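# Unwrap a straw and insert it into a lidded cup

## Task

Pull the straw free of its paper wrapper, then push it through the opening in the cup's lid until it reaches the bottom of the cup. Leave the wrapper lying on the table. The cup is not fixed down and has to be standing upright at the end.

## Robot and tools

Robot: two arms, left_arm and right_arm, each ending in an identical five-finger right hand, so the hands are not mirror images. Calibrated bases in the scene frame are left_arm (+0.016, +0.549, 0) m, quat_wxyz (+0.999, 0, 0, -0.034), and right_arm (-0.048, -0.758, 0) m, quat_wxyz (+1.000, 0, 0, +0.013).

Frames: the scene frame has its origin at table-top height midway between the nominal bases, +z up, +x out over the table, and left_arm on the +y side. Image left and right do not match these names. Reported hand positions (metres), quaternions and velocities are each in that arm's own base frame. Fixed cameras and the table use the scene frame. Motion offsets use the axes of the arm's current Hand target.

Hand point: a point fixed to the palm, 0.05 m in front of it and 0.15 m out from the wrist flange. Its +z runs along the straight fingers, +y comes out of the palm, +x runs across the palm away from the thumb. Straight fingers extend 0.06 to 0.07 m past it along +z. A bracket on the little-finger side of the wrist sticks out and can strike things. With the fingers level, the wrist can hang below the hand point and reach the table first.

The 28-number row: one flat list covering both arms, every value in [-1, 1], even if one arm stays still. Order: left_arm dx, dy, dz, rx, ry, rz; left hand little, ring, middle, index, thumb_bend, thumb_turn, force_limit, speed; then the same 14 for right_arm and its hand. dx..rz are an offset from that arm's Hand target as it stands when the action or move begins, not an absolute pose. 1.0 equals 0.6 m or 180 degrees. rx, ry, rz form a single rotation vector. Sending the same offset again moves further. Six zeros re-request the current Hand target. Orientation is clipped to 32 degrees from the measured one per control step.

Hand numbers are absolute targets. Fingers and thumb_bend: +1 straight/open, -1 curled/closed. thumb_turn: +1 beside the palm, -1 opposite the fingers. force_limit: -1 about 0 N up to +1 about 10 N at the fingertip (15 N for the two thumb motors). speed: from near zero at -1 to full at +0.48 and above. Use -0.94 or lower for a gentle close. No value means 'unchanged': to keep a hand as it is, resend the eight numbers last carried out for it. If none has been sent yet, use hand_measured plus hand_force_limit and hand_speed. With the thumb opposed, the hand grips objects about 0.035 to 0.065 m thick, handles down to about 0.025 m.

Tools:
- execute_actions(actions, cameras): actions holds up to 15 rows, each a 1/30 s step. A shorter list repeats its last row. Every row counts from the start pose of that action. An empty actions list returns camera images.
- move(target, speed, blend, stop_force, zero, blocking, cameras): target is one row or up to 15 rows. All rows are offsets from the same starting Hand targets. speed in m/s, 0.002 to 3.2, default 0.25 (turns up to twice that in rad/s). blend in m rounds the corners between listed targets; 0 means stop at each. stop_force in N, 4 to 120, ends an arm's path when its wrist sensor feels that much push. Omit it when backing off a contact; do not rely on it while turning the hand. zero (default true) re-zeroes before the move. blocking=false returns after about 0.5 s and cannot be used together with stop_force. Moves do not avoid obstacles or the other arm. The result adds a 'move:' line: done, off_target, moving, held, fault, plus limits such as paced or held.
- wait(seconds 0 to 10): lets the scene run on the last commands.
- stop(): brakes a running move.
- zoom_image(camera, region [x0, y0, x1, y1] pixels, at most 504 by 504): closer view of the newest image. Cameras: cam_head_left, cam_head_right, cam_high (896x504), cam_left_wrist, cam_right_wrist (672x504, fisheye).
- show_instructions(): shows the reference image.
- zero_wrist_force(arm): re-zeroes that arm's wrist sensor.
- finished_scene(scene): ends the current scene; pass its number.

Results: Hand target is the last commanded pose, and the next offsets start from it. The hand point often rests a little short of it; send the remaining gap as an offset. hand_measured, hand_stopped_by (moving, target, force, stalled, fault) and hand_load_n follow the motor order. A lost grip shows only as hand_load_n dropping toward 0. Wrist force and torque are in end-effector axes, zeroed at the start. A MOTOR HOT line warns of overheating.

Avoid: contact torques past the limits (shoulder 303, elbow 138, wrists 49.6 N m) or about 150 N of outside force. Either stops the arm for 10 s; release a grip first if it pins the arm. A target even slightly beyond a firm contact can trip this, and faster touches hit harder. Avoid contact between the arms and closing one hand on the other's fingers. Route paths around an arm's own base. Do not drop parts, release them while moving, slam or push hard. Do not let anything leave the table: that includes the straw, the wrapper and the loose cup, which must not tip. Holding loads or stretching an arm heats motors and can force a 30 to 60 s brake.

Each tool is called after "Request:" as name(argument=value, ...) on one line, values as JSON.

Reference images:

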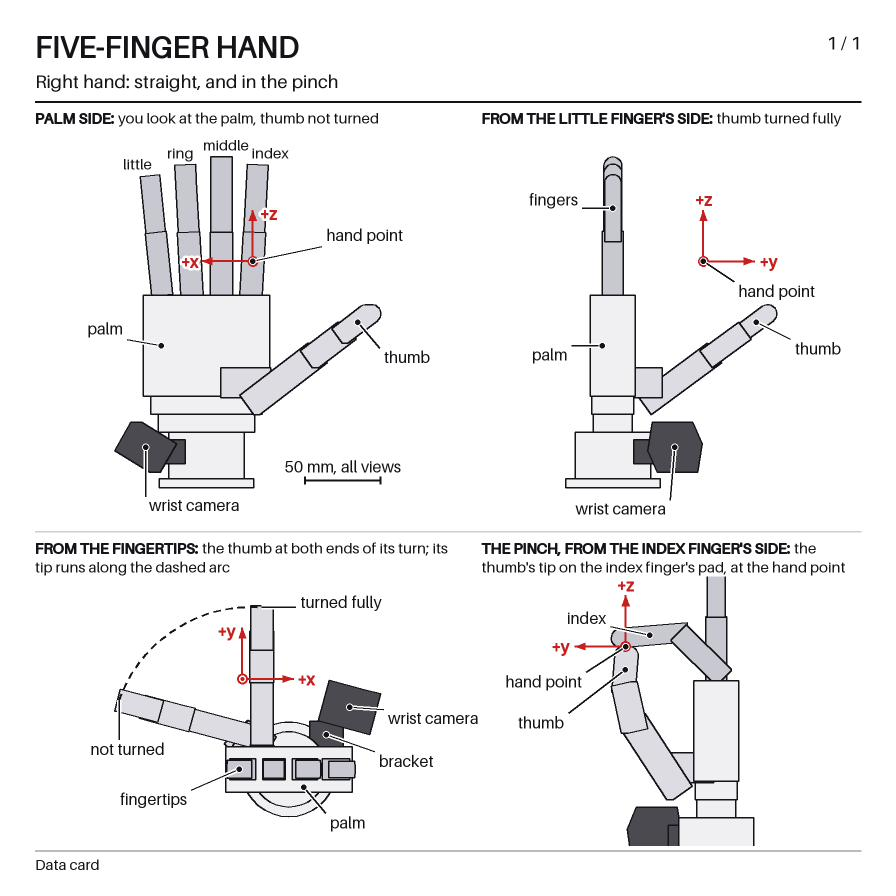

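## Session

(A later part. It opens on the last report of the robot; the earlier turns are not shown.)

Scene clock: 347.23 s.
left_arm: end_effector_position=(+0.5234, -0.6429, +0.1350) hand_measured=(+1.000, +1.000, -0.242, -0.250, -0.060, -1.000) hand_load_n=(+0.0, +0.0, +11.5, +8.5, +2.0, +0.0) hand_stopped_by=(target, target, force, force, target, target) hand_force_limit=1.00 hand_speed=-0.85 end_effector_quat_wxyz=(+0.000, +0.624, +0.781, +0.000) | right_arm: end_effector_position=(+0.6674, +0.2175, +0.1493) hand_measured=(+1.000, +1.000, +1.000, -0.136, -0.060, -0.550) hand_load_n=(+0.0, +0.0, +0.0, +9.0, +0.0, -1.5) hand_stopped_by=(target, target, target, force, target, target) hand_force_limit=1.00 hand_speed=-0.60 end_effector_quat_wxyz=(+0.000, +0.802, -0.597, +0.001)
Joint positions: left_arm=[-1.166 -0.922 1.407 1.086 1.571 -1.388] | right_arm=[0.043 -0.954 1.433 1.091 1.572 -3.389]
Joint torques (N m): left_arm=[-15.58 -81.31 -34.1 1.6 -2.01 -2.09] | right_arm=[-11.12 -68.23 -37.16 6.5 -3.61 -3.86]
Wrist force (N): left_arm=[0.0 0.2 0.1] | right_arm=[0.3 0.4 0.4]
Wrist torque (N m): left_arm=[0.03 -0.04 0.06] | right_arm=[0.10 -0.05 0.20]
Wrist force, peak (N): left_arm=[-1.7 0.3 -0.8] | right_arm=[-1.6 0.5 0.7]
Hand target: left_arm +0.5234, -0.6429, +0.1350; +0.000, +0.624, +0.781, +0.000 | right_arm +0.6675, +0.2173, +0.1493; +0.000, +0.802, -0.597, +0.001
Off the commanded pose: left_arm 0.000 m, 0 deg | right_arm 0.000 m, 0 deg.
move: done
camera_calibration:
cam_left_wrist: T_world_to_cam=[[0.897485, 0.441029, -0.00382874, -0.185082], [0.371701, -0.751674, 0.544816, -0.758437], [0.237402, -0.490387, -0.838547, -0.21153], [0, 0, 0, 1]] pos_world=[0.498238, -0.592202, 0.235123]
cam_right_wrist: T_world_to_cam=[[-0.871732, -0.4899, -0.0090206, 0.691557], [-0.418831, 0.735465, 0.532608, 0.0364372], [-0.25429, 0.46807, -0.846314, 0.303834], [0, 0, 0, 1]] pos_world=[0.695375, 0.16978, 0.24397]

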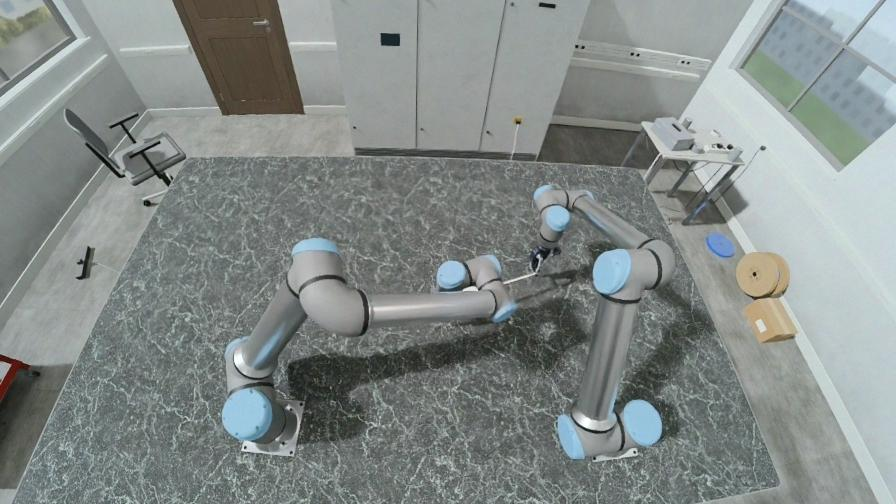

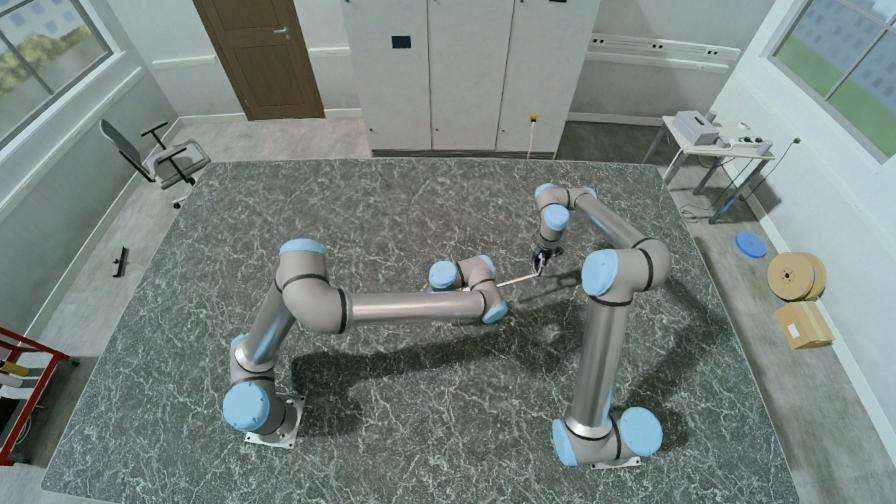

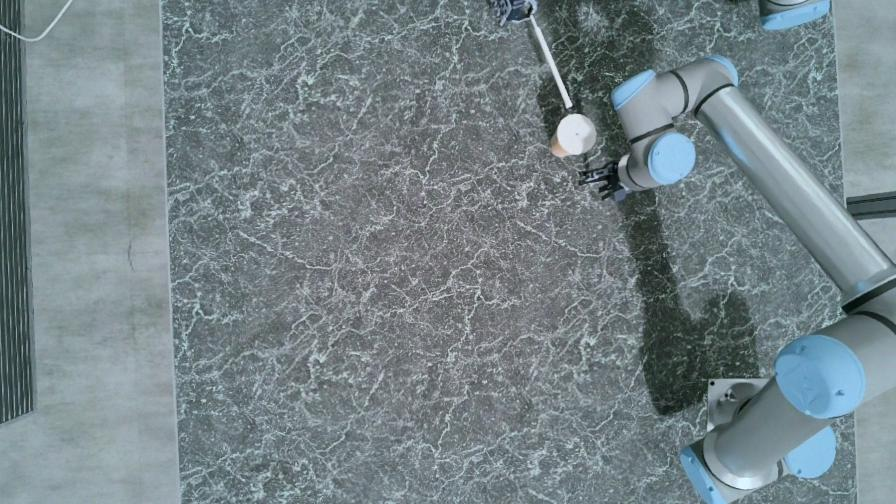

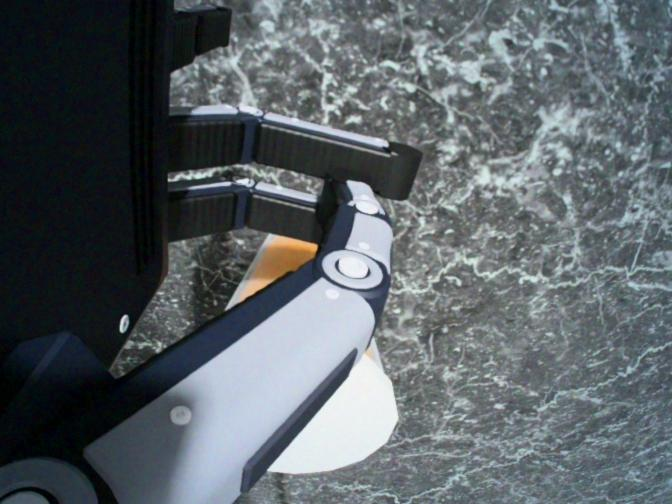

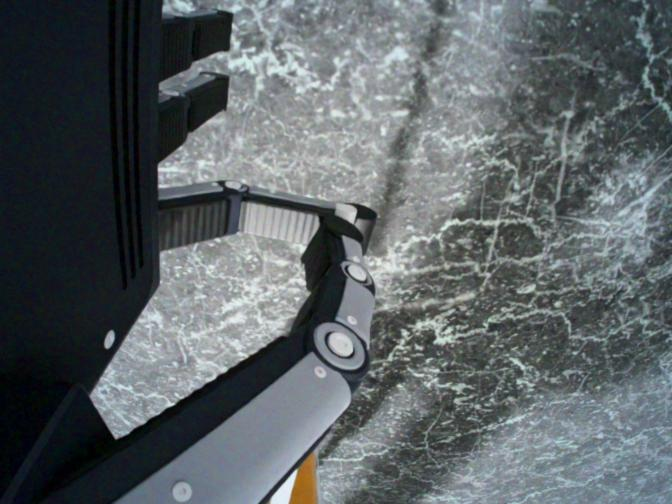

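Request:
move(target=[0.0083,-0.0177,-0.375,0,0,-0.0511,1,1,0.9,0.9,1.0,-1,0,0.2,-0.38,0,-0.1667,0,0,0,1,1,1,-0.7,-0.06,-0.55,1.0,-0.6], speed=0.15, cameras=["cam_left_wrist","cam_right_wrist","cam_high"])

Request:
zoom_image(camera="cam_left_wrist", region=[200, 60, 450, 400])

Scene clock: 400.60 s.
left_arm: end_effector_position=(+0.5121, -0.6404, +0.3599) hand_measured=(+1.000, +1.000, +0.900, +0.900, +1.000, -1.000) hand_load_n=(+0.0, +0.0, +0.0, +0.0, +0.0, -0.5) hand_stopped_by=(target, target, target, target, target, target) hand_force_limit=0.00 hand_speed=0.20 end_effector_quat_wxyz=(+0.000, +0.560, +0.829, +0.000) | right_arm: end_effector_position=(+0.6021, +0.4358, +0.2489) hand_measured=(+1.000, +1.000, +1.000, -0.136, -0.060, -0.550) hand_load_n=(+0.0, +0.0, +0.0, +8.5, +0.0, -1.5) hand_stopped_by=(target, target, target, force, target, target) hand_force_limit=1.00 hand_speed=-0.60 end_effector_quat_wxyz=(+0.000, +0.802, -0.597, +0.001)
Joint positions: left_arm=[-1.186 -1.041 1.186 1.427 1.571 -1.569] | right_arm=[0.343 -0.97 1.272 1.269 1.572 -3.089]
Joint torques (N m): left_arm=[-16.91 -92.57 -43.76 6.26 0.79 -2.66] | right_arm=[9.45 -69.28 -39.71 6.94 4.13 2.42]
Wrist force (N): left_arm=[-0.3 -0.1 0.4] | right_arm=[0.3 0.7 0.2]
Wrist torque (N m): left_arm=[0.03 -0.03 0.03] | right_arm=[0.18 -0.06 -0.03]
Wrist force, peak (N): left_arm=[0.1 0.3 1.6] | right_arm=[0.9 0.4 0.7]
Hand target: left_arm +0.5121, -0.6404, +0.3600; +0.000, +0.560, +0.829, +0.000 | right_arm +0.6021, +0.4359, +0.2490; +0.000, +0.802, -0.597, +0.001
Off the commanded pose: left_arm 0.000 m, 0 deg | right_arm 0.000 m, 0 deg.
move: done
camera_calibration:
cam_left_wrist: T_world_to_cam=[[0.815515, 0.578724, -0.00369415, -0.0450107], [0.486962, -0.68273, 0.544745, -0.889733], [0.312735, -0.446047, -0.838593, -0.0293216], [0, 0, 0, 1]] pos_world=[0.479143, -0.594478, 0.459923]
cam_right_wrist: T_world_to_cam=[[-0.871739, -0.489889, -0.00896716, 0.742409], [-0.418768, 0.73543, 0.532707, -0.204499], [-0.254373, 0.468136, -0.846252, 0.269394], [0, 0, 0, 1]] pos_world=[0.630075, 0.38798, 0.343571]
Images, in order (width x height): cam_high 896x504, cam_left_wrist 672x504, cam_right_wrist 672x504.

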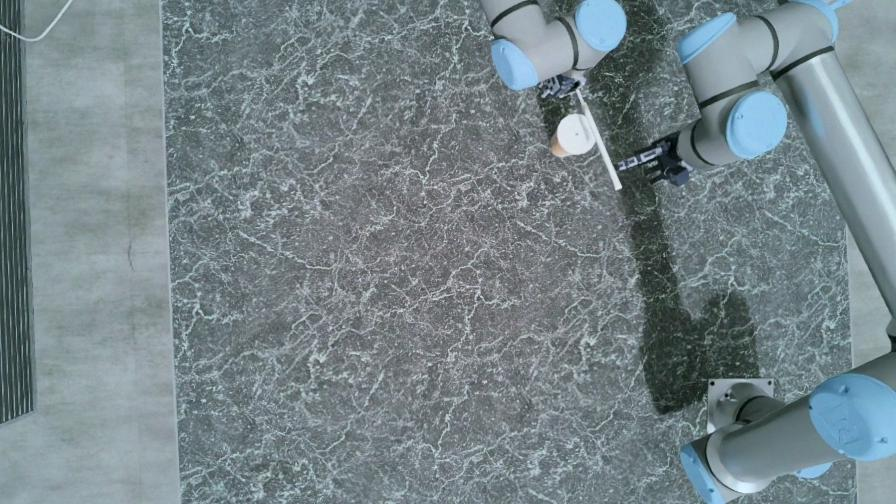

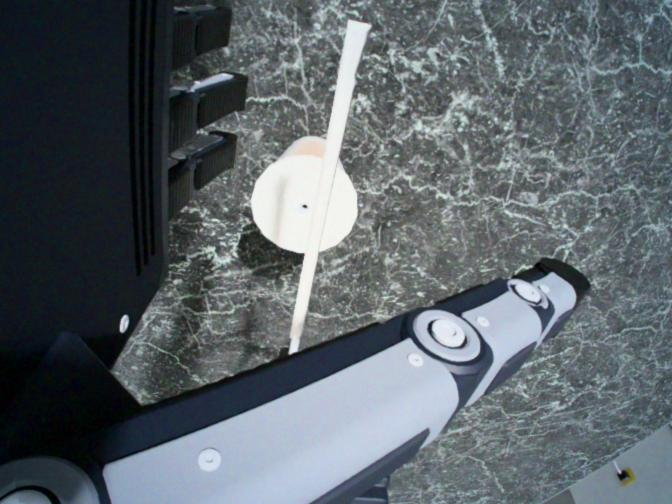

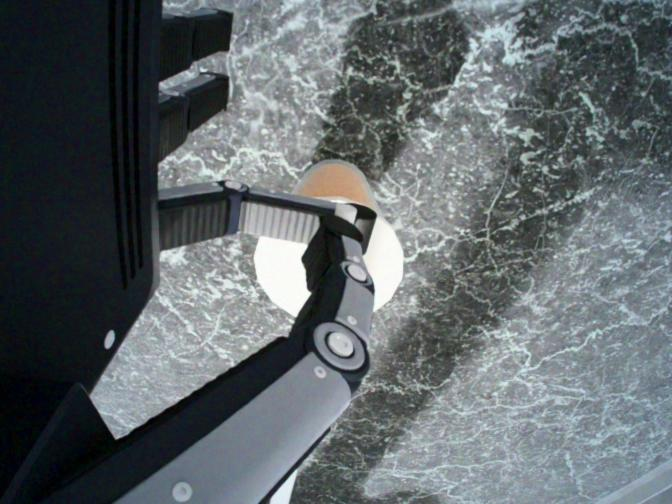

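Scaled by 1.482 from the camera's 672x504 image, which has a finer 960x720 frame.

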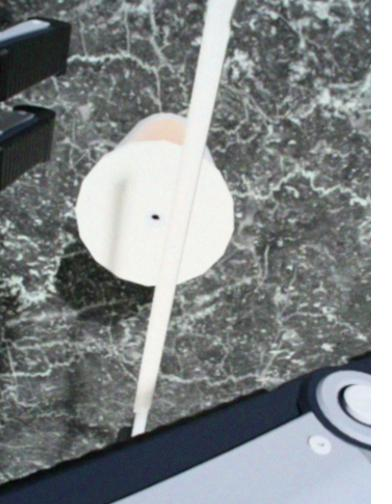

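Request:
move(target=[0.0463,-0.0028,0.1333,0,0,0,1,1,0.9,0.9,1.0,-1,0,0.2,0,0,0,0,0,0,1,1,1,-0.7,-0.06,-0.55,1.0,-0.6], speed=0.15, cameras=["cam_left_wrist","cam_head_right"])

Request:
zoom_image(camera="cam_left_wrist", region=[230, 60, 430, 400])

Request:
zoom_image(camera="cam_head_right", region=[420, 220, 540, 320])

Scene clock: 435.73 s.
left_arm: end_effector_position=(+0.5001, -0.6153, +0.2802) hand_measured=(+1.000, +1.000, +0.900, +0.900, +1.000, -1.000) hand_load_n=(+0.0, +0.0, +0.0, +0.0, +0.0, +0.0) hand_stopped_by=(target, target, target, target, target, target) hand_force_limit=0.00 hand_speed=0.20 end_effector_quat_wxyz=(+0.000, +0.560, +0.829, +0.000) | right_arm: end_effector_position=(+0.6021, +0.4359, +0.2490) hand_measured=(+1.000, +1.000, +1.000, -0.136, -0.060, -0.550) hand_load_n=(+0.0, +0.0, +0.5, +9.0, +0.0, -1.5) hand_stopped_by=(target, target, target, force, target, target) hand_force_limit=1.00 hand_speed=-0.60 end_effector_quat_wxyz=(+0.000, +0.802, -0.597, +0.001)
Joint positions: left_arm=[-1.188 -1.059 1.356 1.274 1.571 -1.571] | right_arm=[0.343 -0.97 1.272 1.269 1.572 -3.089]
Joint torques (N m): left_arm=[-17.63 -89.63 -30.33 1.06 -2.05 -1.94] | right_arm=[6.5 -72.04 -39.21 6.75 4.13 2.82]
Wrist force (N): left_arm=[-0.2 -0.1 0.8] | right_arm=[0.4 0.7 0.2]
Wrist torque (N m): left_arm=[0.03 -0.05 0.02] | right_arm=[0.18 -0.08 -0.02]
Wrist force, peak (N): left_arm=[0.3 0.1 1.6] | right_arm=[0.6 1.1 -0.1]
Hand target: left_arm +0.5001, -0.6153, +0.2801; +0.000, +0.560, +0.829, +0.000 | right_arm +0.6021, +0.4359, +0.2490; +0.000, +0.802, -0.597, +0.001
Off the commanded pose: left_arm 0.000 m, 0 deg | right_arm 0.000 m, 0 deg.
move: done
camera_calibration:
cam_left_wrist: T_world_to_cam=[[0.815475, 0.57878, -0.00373761, -0.0499777], [0.487028, -0.682683, 0.544745, -0.823341], [0.312736, -0.446046, -0.838593, -0.0812091], [0, 0, 0, 1]] pos_world=[0.467143, -0.569378, 0.380223]
Images, in order (width x height): cam_head_right 896x504, cam_left_wrist 672x504.

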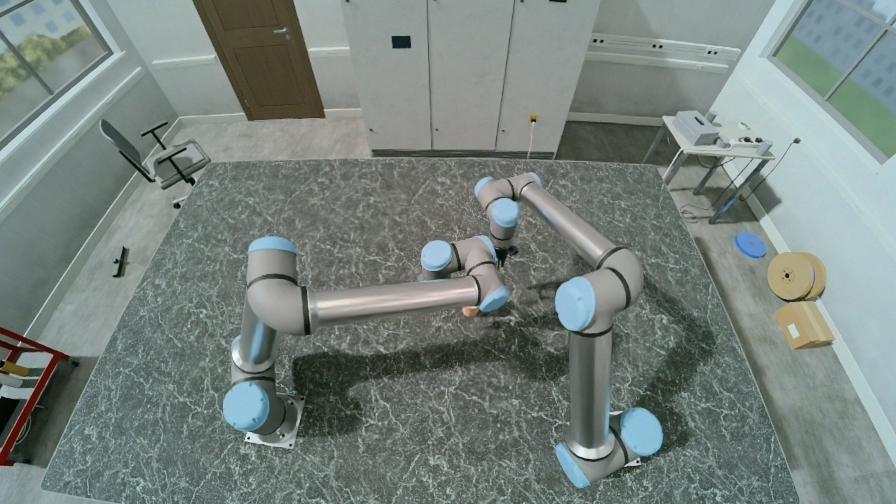

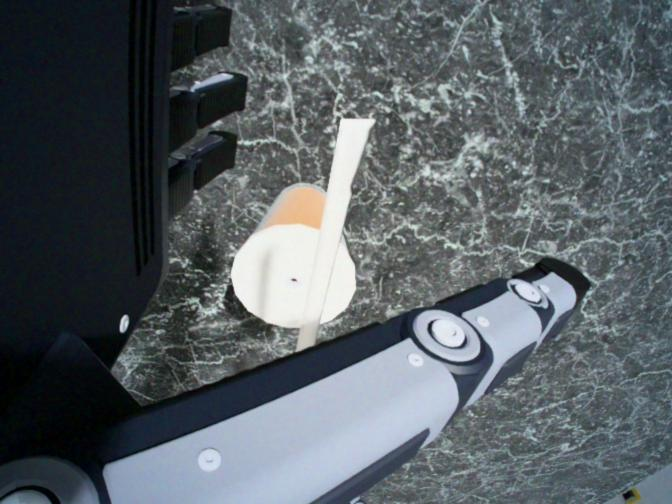

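Scaled by 1.482 from the camera's 672x504 image, which has a finer 960x720 frame.

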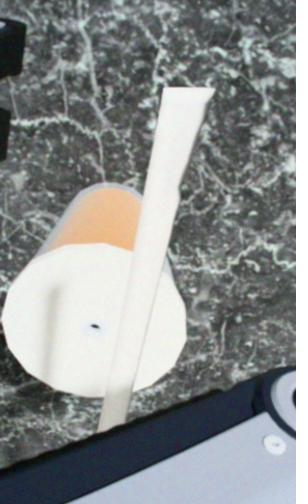

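Scaled by 4.200 from the camera's 896x504 image, which has a finer 1280x720 frame.

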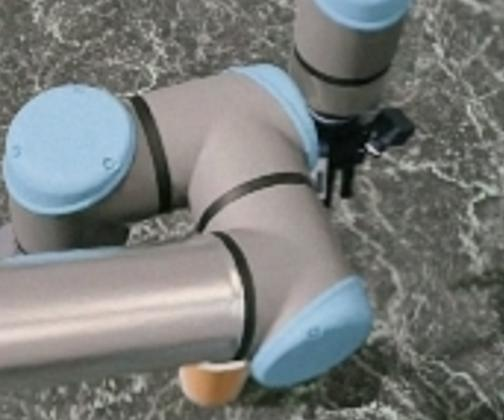

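Request:
move(target=[[0.002,0,0.025,0,0,0,1,1,0.15,0.15,0.6,-1,0,0.0,0,0,0,0,0,0,1,1,1,-0.7,-0.06,-0.55,1.0,-0.6],[0.002,0,0.025,0,0,0,1,1,0.15,0.15,-0.06,-1,0,-0.4,0,0,0,0,0,0,1,1,1,-0.7,-0.06,-0.55,1.0,-0.6],[0.002,0,0.025,0,0,0,1,1,-0.7,-0.7,-0.06,-1,0.4,-0.85,0,0,0,0,0,0,1,1,1,-0.7,-0.06,-0.55,1.0,-0.6]], speed=0.1, cameras=["cam_left_wrist"])

Request:
zoom_image(camera="cam_left_wrist", region=[230, 80, 480, 330])

Scene clock: 470.60 s.
left_arm: end_effector_position=(+0.4997, -0.6142, +0.2651) hand_measured=(+1.000, +1.000, -0.222, -0.236, -0.060, -1.000) hand_load_n=(+0.0, +0.0, +6.5, +7.5, +1.0, +0.0) hand_stopped_by=(target, target, force, force, target, target) hand_force_limit=0.40 hand_speed=-0.85 end_effector_quat_wxyz=(+0.000, +0.560, +0.829, +0.000) | right_arm: end_effector_position=(+0.6021, +0.4359, +0.2490) hand_measured=(+1.000, +1.000, +1.000, -0.136, -0.060, -0.550) hand_load_n=(+0.0, +0.0, +0.0, +8.0, +0.0, -2.0) hand_stopped_by=(target, target, target, force, target, target) hand_force_limit=1.00 hand_speed=-0.60 end_effector_quat_wxyz=(+0.000, +0.802, -0.597, +0.001)
Joint positions: left_arm=[-1.188 -1.053 1.375 1.25 1.571 -1.571] | right_arm=[0.343 -0.97 1.272 1.269 1.572 -3.089]
Joint torques (N m): left_arm=[-18.54 -64.61 -29.57 1.41 1.83 -2.08] | right_arm=[6.16 -72.14 -38.78 6.73 4.19 2.63]
Wrist force (N): left_arm=[-0.7 0.5 0.5] | right_arm=[-0.3 0.6 -0.2]
Wrist torque (N m): left_arm=[0.13 -0.05 0.02] | right_arm=[0.17 -0.14 -0.02]
Wrist force, peak (N): left_arm=[-1.0 0.6 0.8] | right_arm=[0.0 1.2 0.0]
Hand target: left_arm +0.4997, -0.6142, +0.2651; +0.000, +0.560, +0.829, +0.000 | right_arm +0.6021, +0.4359, +0.2490; +0.000, +0.802, -0.597, +0.001
Off the commanded pose: left_arm 0.000 m, 0 deg | right_arm 0.000 m, 0 deg.
move: done
camera_calibration:
cam_left_wrist: T_world_to_cam=[[0.815475, 0.578781, -0.003738, -0.0504019], [0.487029, -0.682683, 0.544745, -0.814101], [0.312736, -0.446046, -0.838593, -0.0932115], [0, 0, 0, 1]] pos_world=[0.466743, -0.568178, 0.365123]
Images, in order (width x height): cam_left_wrist 672x504.

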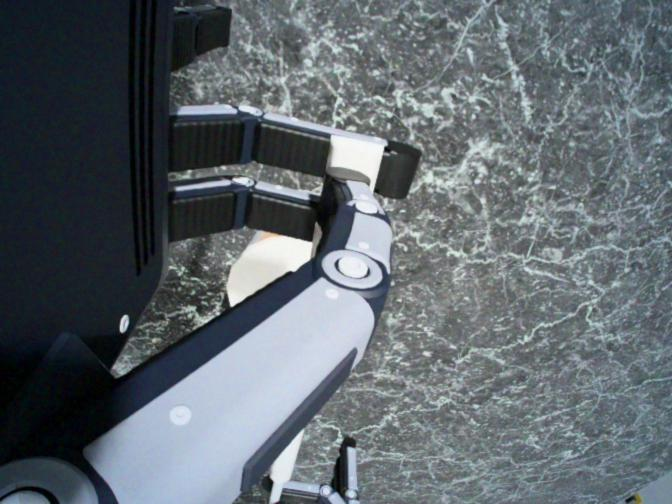

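Scaled by 2.016 from the camera's 672x504 image, which has a finer 960x720 frame.

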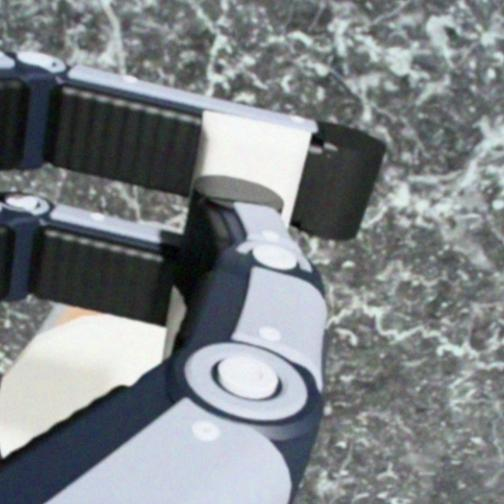

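Request:
move(target=[[0,0,0,0,0,0,1,1,-0.7,-0.7,-0.06,-1,0.4,-0.85,0.1,0.002,0.005,0,0,0,1,1,1,-0.7,-0.06,-0.55,1.0,-0.6],[0,0,0,0,0,0,1,1,-0.7,-0.7,-0.06,-1,0.4,-0.85,0.34,0.007,0.02,0,0,0,1,1,1,-0.7,-0.06,-0.55,1.0,-0.6]], speed=[0.05,0.12], blend=0.02, cameras=["all"])

Request:
zoom_image(camera="cam_high", region=[500, 0, 680, 200])

Request:
zoom_image(camera="cam_right_wrist", region=[230, 130, 480, 380])

Scene clock: 492.13 s.
left_arm: end_effector_position=(+0.4997, -0.6142, +0.2651) hand_measured=(+1.000, +1.000, -0.222, -0.236, -0.060, -1.000) hand_load_n=(+0.0, +0.0, +6.5, +7.0, +0.5, +0.0) hand_stopped_by=(target, target, force, force, target, target) hand_force_limit=0.40 hand_speed=-0.85 end_effector_quat_wxyz=(+0.000, +0.560, +0.829, +0.000) | right_arm: end_effector_position=(+0.6565, +0.2394, +0.2373) hand_measured=(+1.000, +1.000, +1.000, -0.136, -0.060, -0.550) hand_load_n=(+0.0, +0.0, +0.0, +8.5, +0.0, -1.5) hand_stopped_by=(target, target, target, force, target, target) hand_force_limit=1.00 hand_speed=-0.60 end_effector_quat_wxyz=(+0.000, +0.802, -0.597, +0.001)
Joint positions: left_arm=[-1.188 -1.053 1.375 1.25 1.571 -1.571] | right_arm=[0.073 -1.019 1.373 1.217 1.572 -3.359]
Joint torques (N m): left_arm=[-16.63 -69.02 -31.46 4.31 2 -1.88] | right_arm=[-9.01 -89.52 -25.93 2 -3.34 -2.88]
Wrist force (N): left_arm=[0.4 0.0 0.2] | right_arm=[0.7 0.2 -0.1]
Wrist torque (N m): left_arm=[0.07 -0.12 0.04] | right_arm=[0.06 -0.10 0.22]
Wrist force, peak (N): left_arm=[-0.7 -0.2 1.1] | right_arm=[1.5 0.2 0.2]
Hand target: left_arm +0.4997, -0.6142, +0.2651; +0.000, +0.560, +0.829, +0.000 | right_arm +0.6565, +0.2393, +0.2373; +0.000, +0.802, -0.597, +0.001
Off the commanded pose: left_arm 0.000 m, 0 deg | right_arm 0.000 m, 0 deg.
move: done
camera_calibration:
cam_left_wrist: T_world_to_cam=[[0.815475, 0.57878, -0.00373761, -0.0504025], [0.487028, -0.682683, 0.544745, -0.814101], [0.312736, -0.446046, -0.838593, -0.0932115], [0, 0, 0, 1]] pos_world=[0.466743, -0.568178, 0.365123]
cam_right_wrist: T_world_to_cam=[[-0.871746, -0.489877, -0.00890056, 0.693455], [-0.418745, 0.735488, 0.532645, -0.0311689], [-0.254384, 0.468058, -0.846292, 0.365236], [0, 0, 0, 1]] pos_world=[0.684375, 0.19168, 0.33187]

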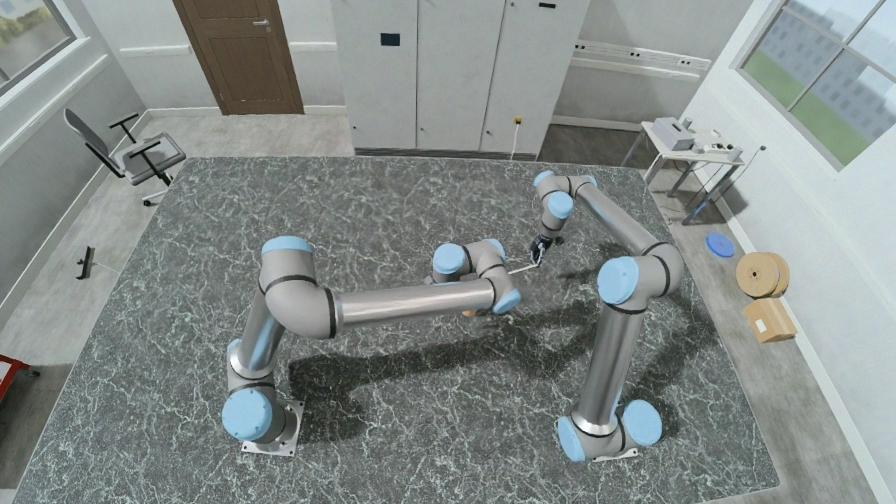

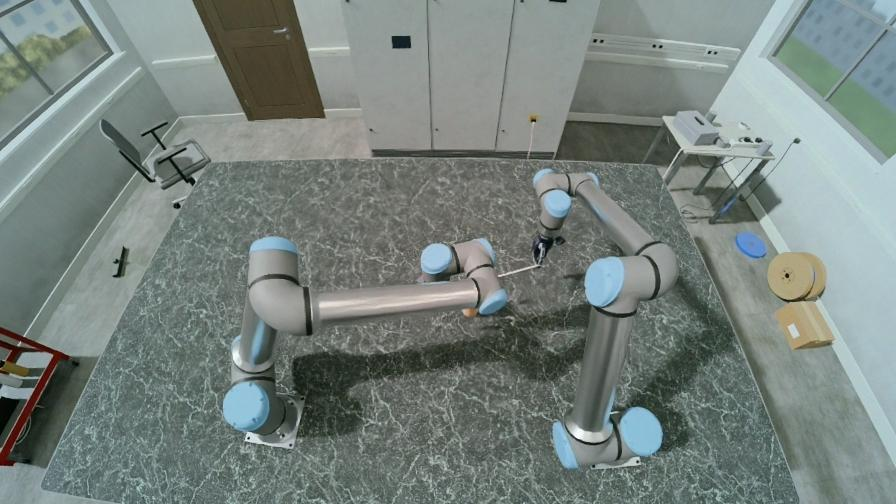

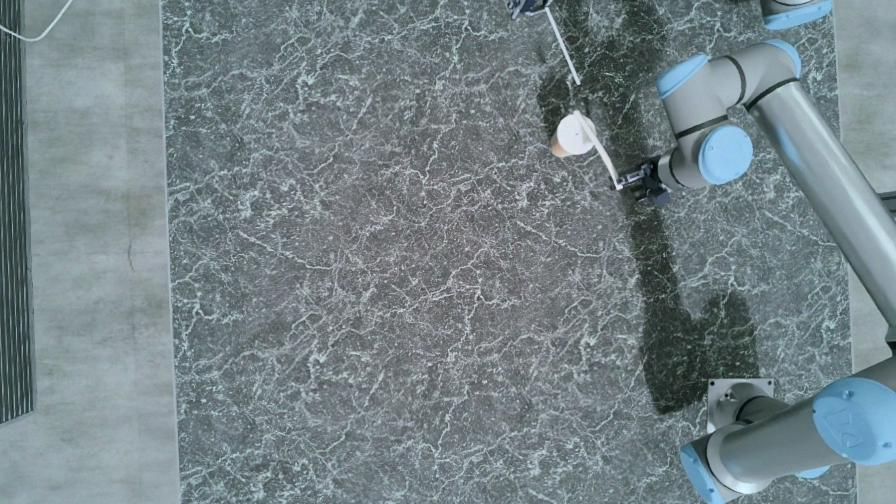

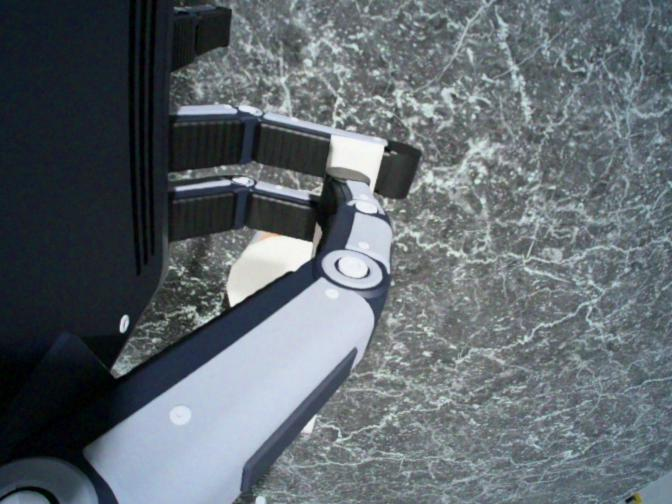

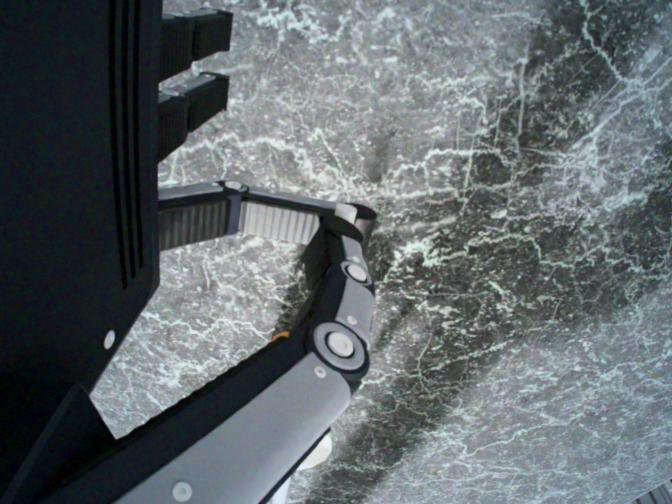

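Scaled by 2.520 from the camera's 896x504 image, which has a finer 1280x720 frame.

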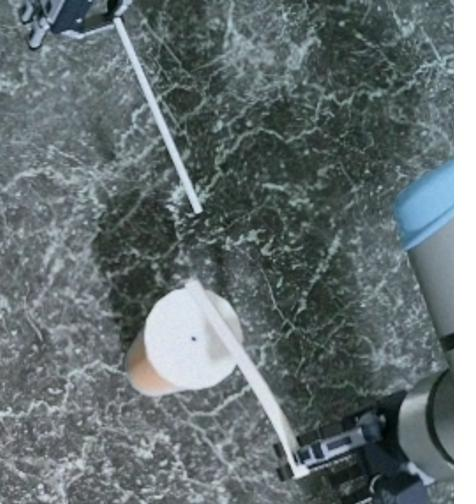

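Scaled by 2.016 from the camera's 672x504 image, which has a finer 960x720 frame.

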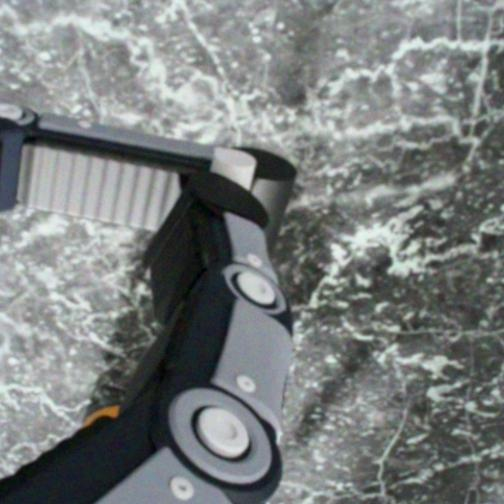

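Request:
move(target=[[0.4997,0.0695,0.1918,0,0,0,-0.6,-0.6,-0.7,-0.7,-0.06,-1,0.4,-0.4,-0.1575,-0.001,-0.3045,0.0792,-0.4953,0.0792,1,1,1,-0.7,-0.06,-0.55,1.0,-0.6],[0.4997,0.0695,0.26,0,0,0,-0.6,-0.6,-0.7,-0.7,-0.06,-1,0.4,-0.4,-0.2835,0.0132,-0.3045,-0.3317,-0.4579,0.4579,1,1,1,-0.7,-0.06,-0.55,1.0,-0.6],[0.4997,0.0695,0.32,0,0,0,-0.6,-0.6,-0.7,-0.7,-0.06,-1,0.4,-0.4,-0.4922,0.0102,-0.2045,0.6497,0.1046,-0.6497,1,1,1,-0.7,-0.06,-0.55,1.0,-0.6]], speed=0.38, blend=0.03, cameras=["all"])

Request:
zoom_image(camera="cam_head_right", region=[400, 210, 540, 350])

Request:
zoom_image(camera="cam_head_left", region=[400, 210, 540, 350])

Request:
zoom_image(camera="cam_right_wrist", region=[150, 350, 450, 504])

Scene clock: 606.50 s.
left_arm: end_effector_position=(+0.4261, -0.3204, +0.0733) hand_measured=(-0.600, -0.600, -0.222, -0.236, -0.060, -1.000) hand_load_n=(+0.0, +0.5, +6.5, +7.0, +0.5, +0.0) hand_stopped_by=(target, target, force, force, target, target) hand_force_limit=0.40 hand_speed=-0.40 end_effector_quat_wxyz=(+0.000, +0.560, +0.829, +0.000) | right_arm: end_effector_position=(+0.5660, +0.5206, +0.3595) hand_measured=(+1.000, +1.000, +1.000, -0.136, -0.060, -0.550) hand_load_n=(+0.0, +0.0, +0.0, +8.5, +0.0, -2.0) hand_stopped_by=(target, target, target, force, target, target) hand_force_limit=1.00 hand_speed=-0.60 end_effector_quat_wxyz=(+0.492, -0.512, -0.490, -0.506)
Joint positions: left_arm=[-1.093 -1.269 2.108 0.732 1.571 -1.476] | right_arm=[0.159 -1.204 2.204 2.159 -0.195 -1.58]
Joint torques (N m): left_arm=[-14.32 -33.79 -17.78 0.91 -1.24 -0.98] | right_arm=[2.21 -44.74 -26.65 -2.1 -3.48 3.19]
Wrist force (N): left_arm=[-0.2 -0.3 0.4] | right_arm=[-0.6 1.0 -0.5]
Wrist torque (N m): left_arm=[0.06 0.03 -0.06] | right_arm=[0.10 0.09 -0.02]
Wrist force, peak (N): left_arm=[0.6 -0.6 0.6] | right_arm=[1.6 0.4 -1.4]
Hand target: left_arm +0.4261, -0.3204, +0.0733; +0.000, +0.560, +0.829, +0.000 | right_arm +0.5660, +0.5206, +0.3595; +0.492, -0.511, -0.490, -0.507
Off the commanded pose: left_arm 0.000 m, 0 deg | right_arm 0.000 m, 0 deg.
move: done
camera_calibration:
cam_left_wrist: T_world_to_cam=[[0.815475, 0.57878, -0.00373761, -0.161088], [0.487028, -0.682683, 0.544745, -0.47327], [0.312736, -0.446046, -0.838593, -0.100033], [0, 0, 0, 1]] pos_world=[0.393143, -0.274478, 0.173323]
cam_right_wrist: T_world_to_cam=[[0.976772, -0.025897, 0.212712, -0.614057], [0.164922, -0.542934, -0.823422, 0.481758], [0.136813, 0.839376, -0.526051, -0.215805], [0, 0, 0, 1]] pos_world=[0.549866, 0.426802, 0.413783]

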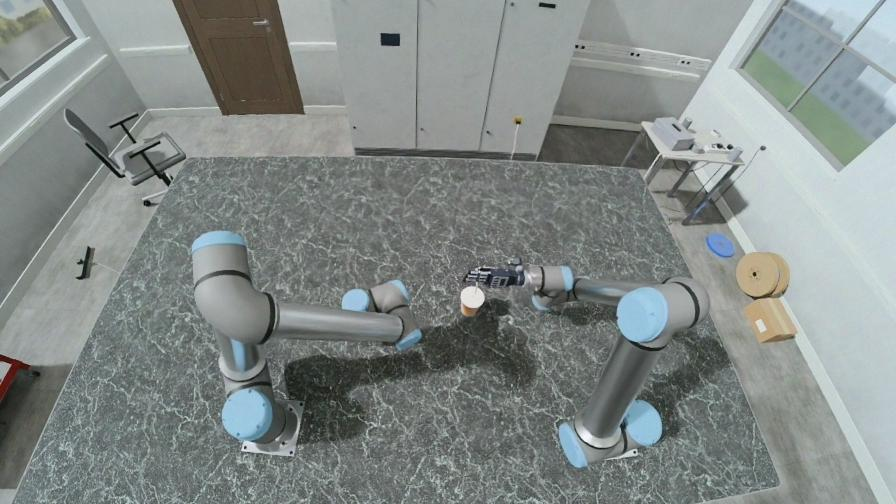

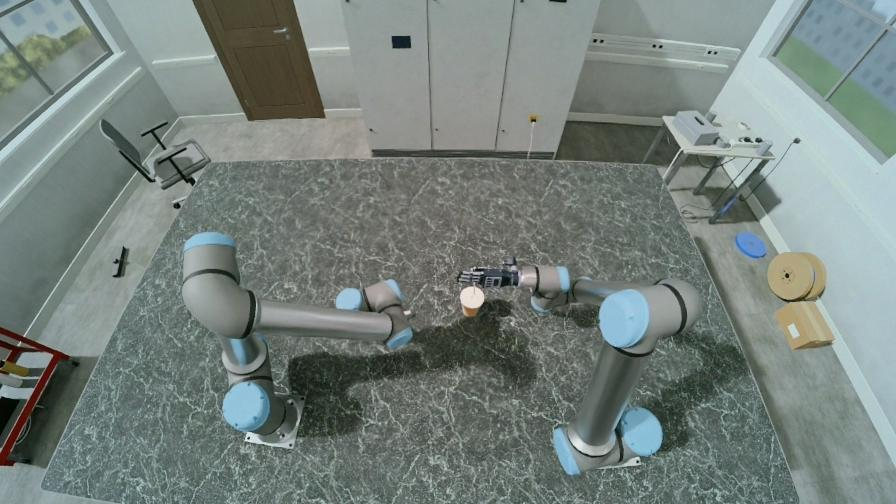

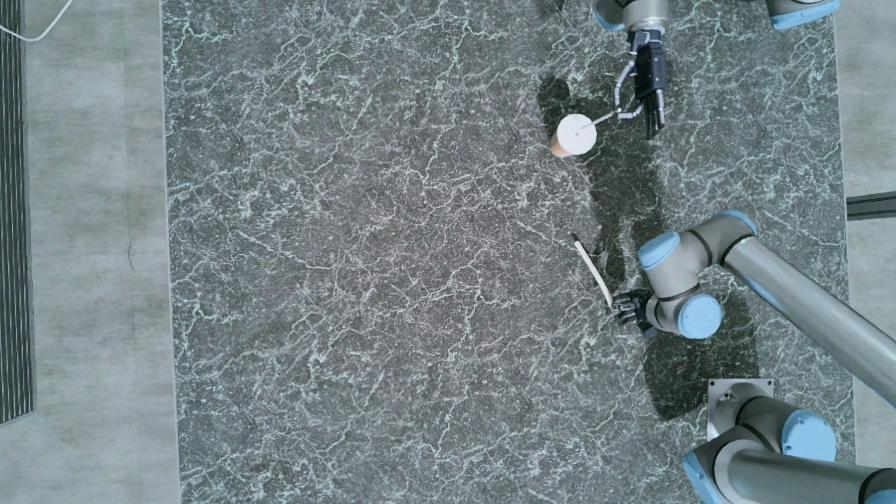

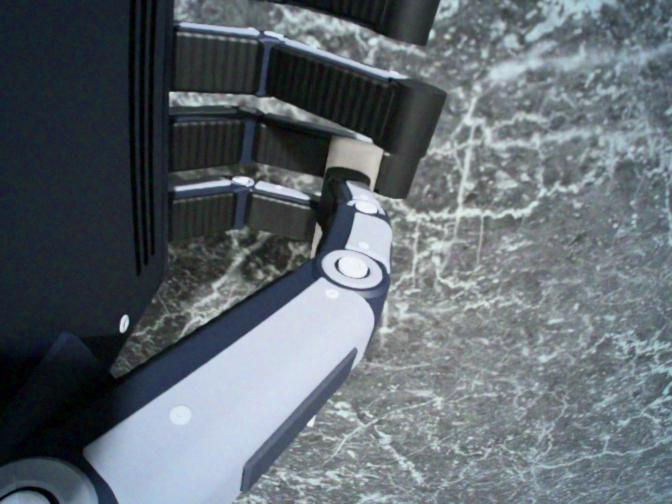

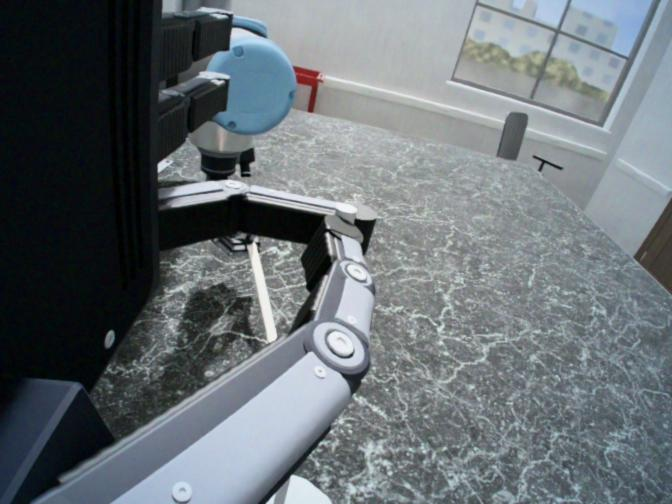

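Scaled by 3.600 from the camera's 896x504 image, which has a finer 1280x720 frame.

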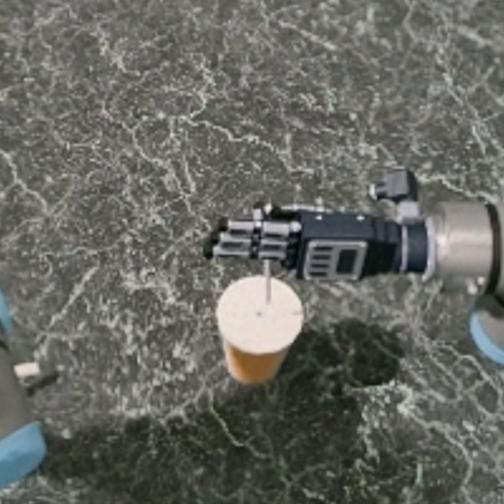

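Scaled by 3.600 from the camera's 896x504 image, which has a finer 1280x720 frame.

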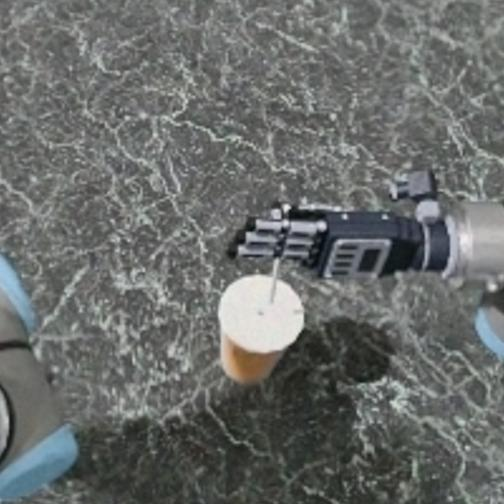

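Scaled by 1.680 from the camera's 672x504 image, which has a finer 960x720 frame.

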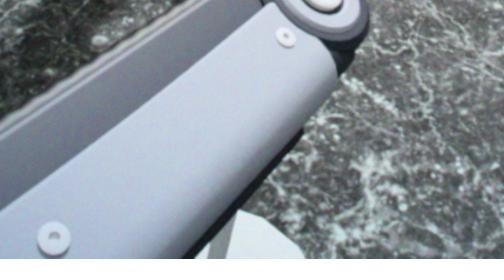

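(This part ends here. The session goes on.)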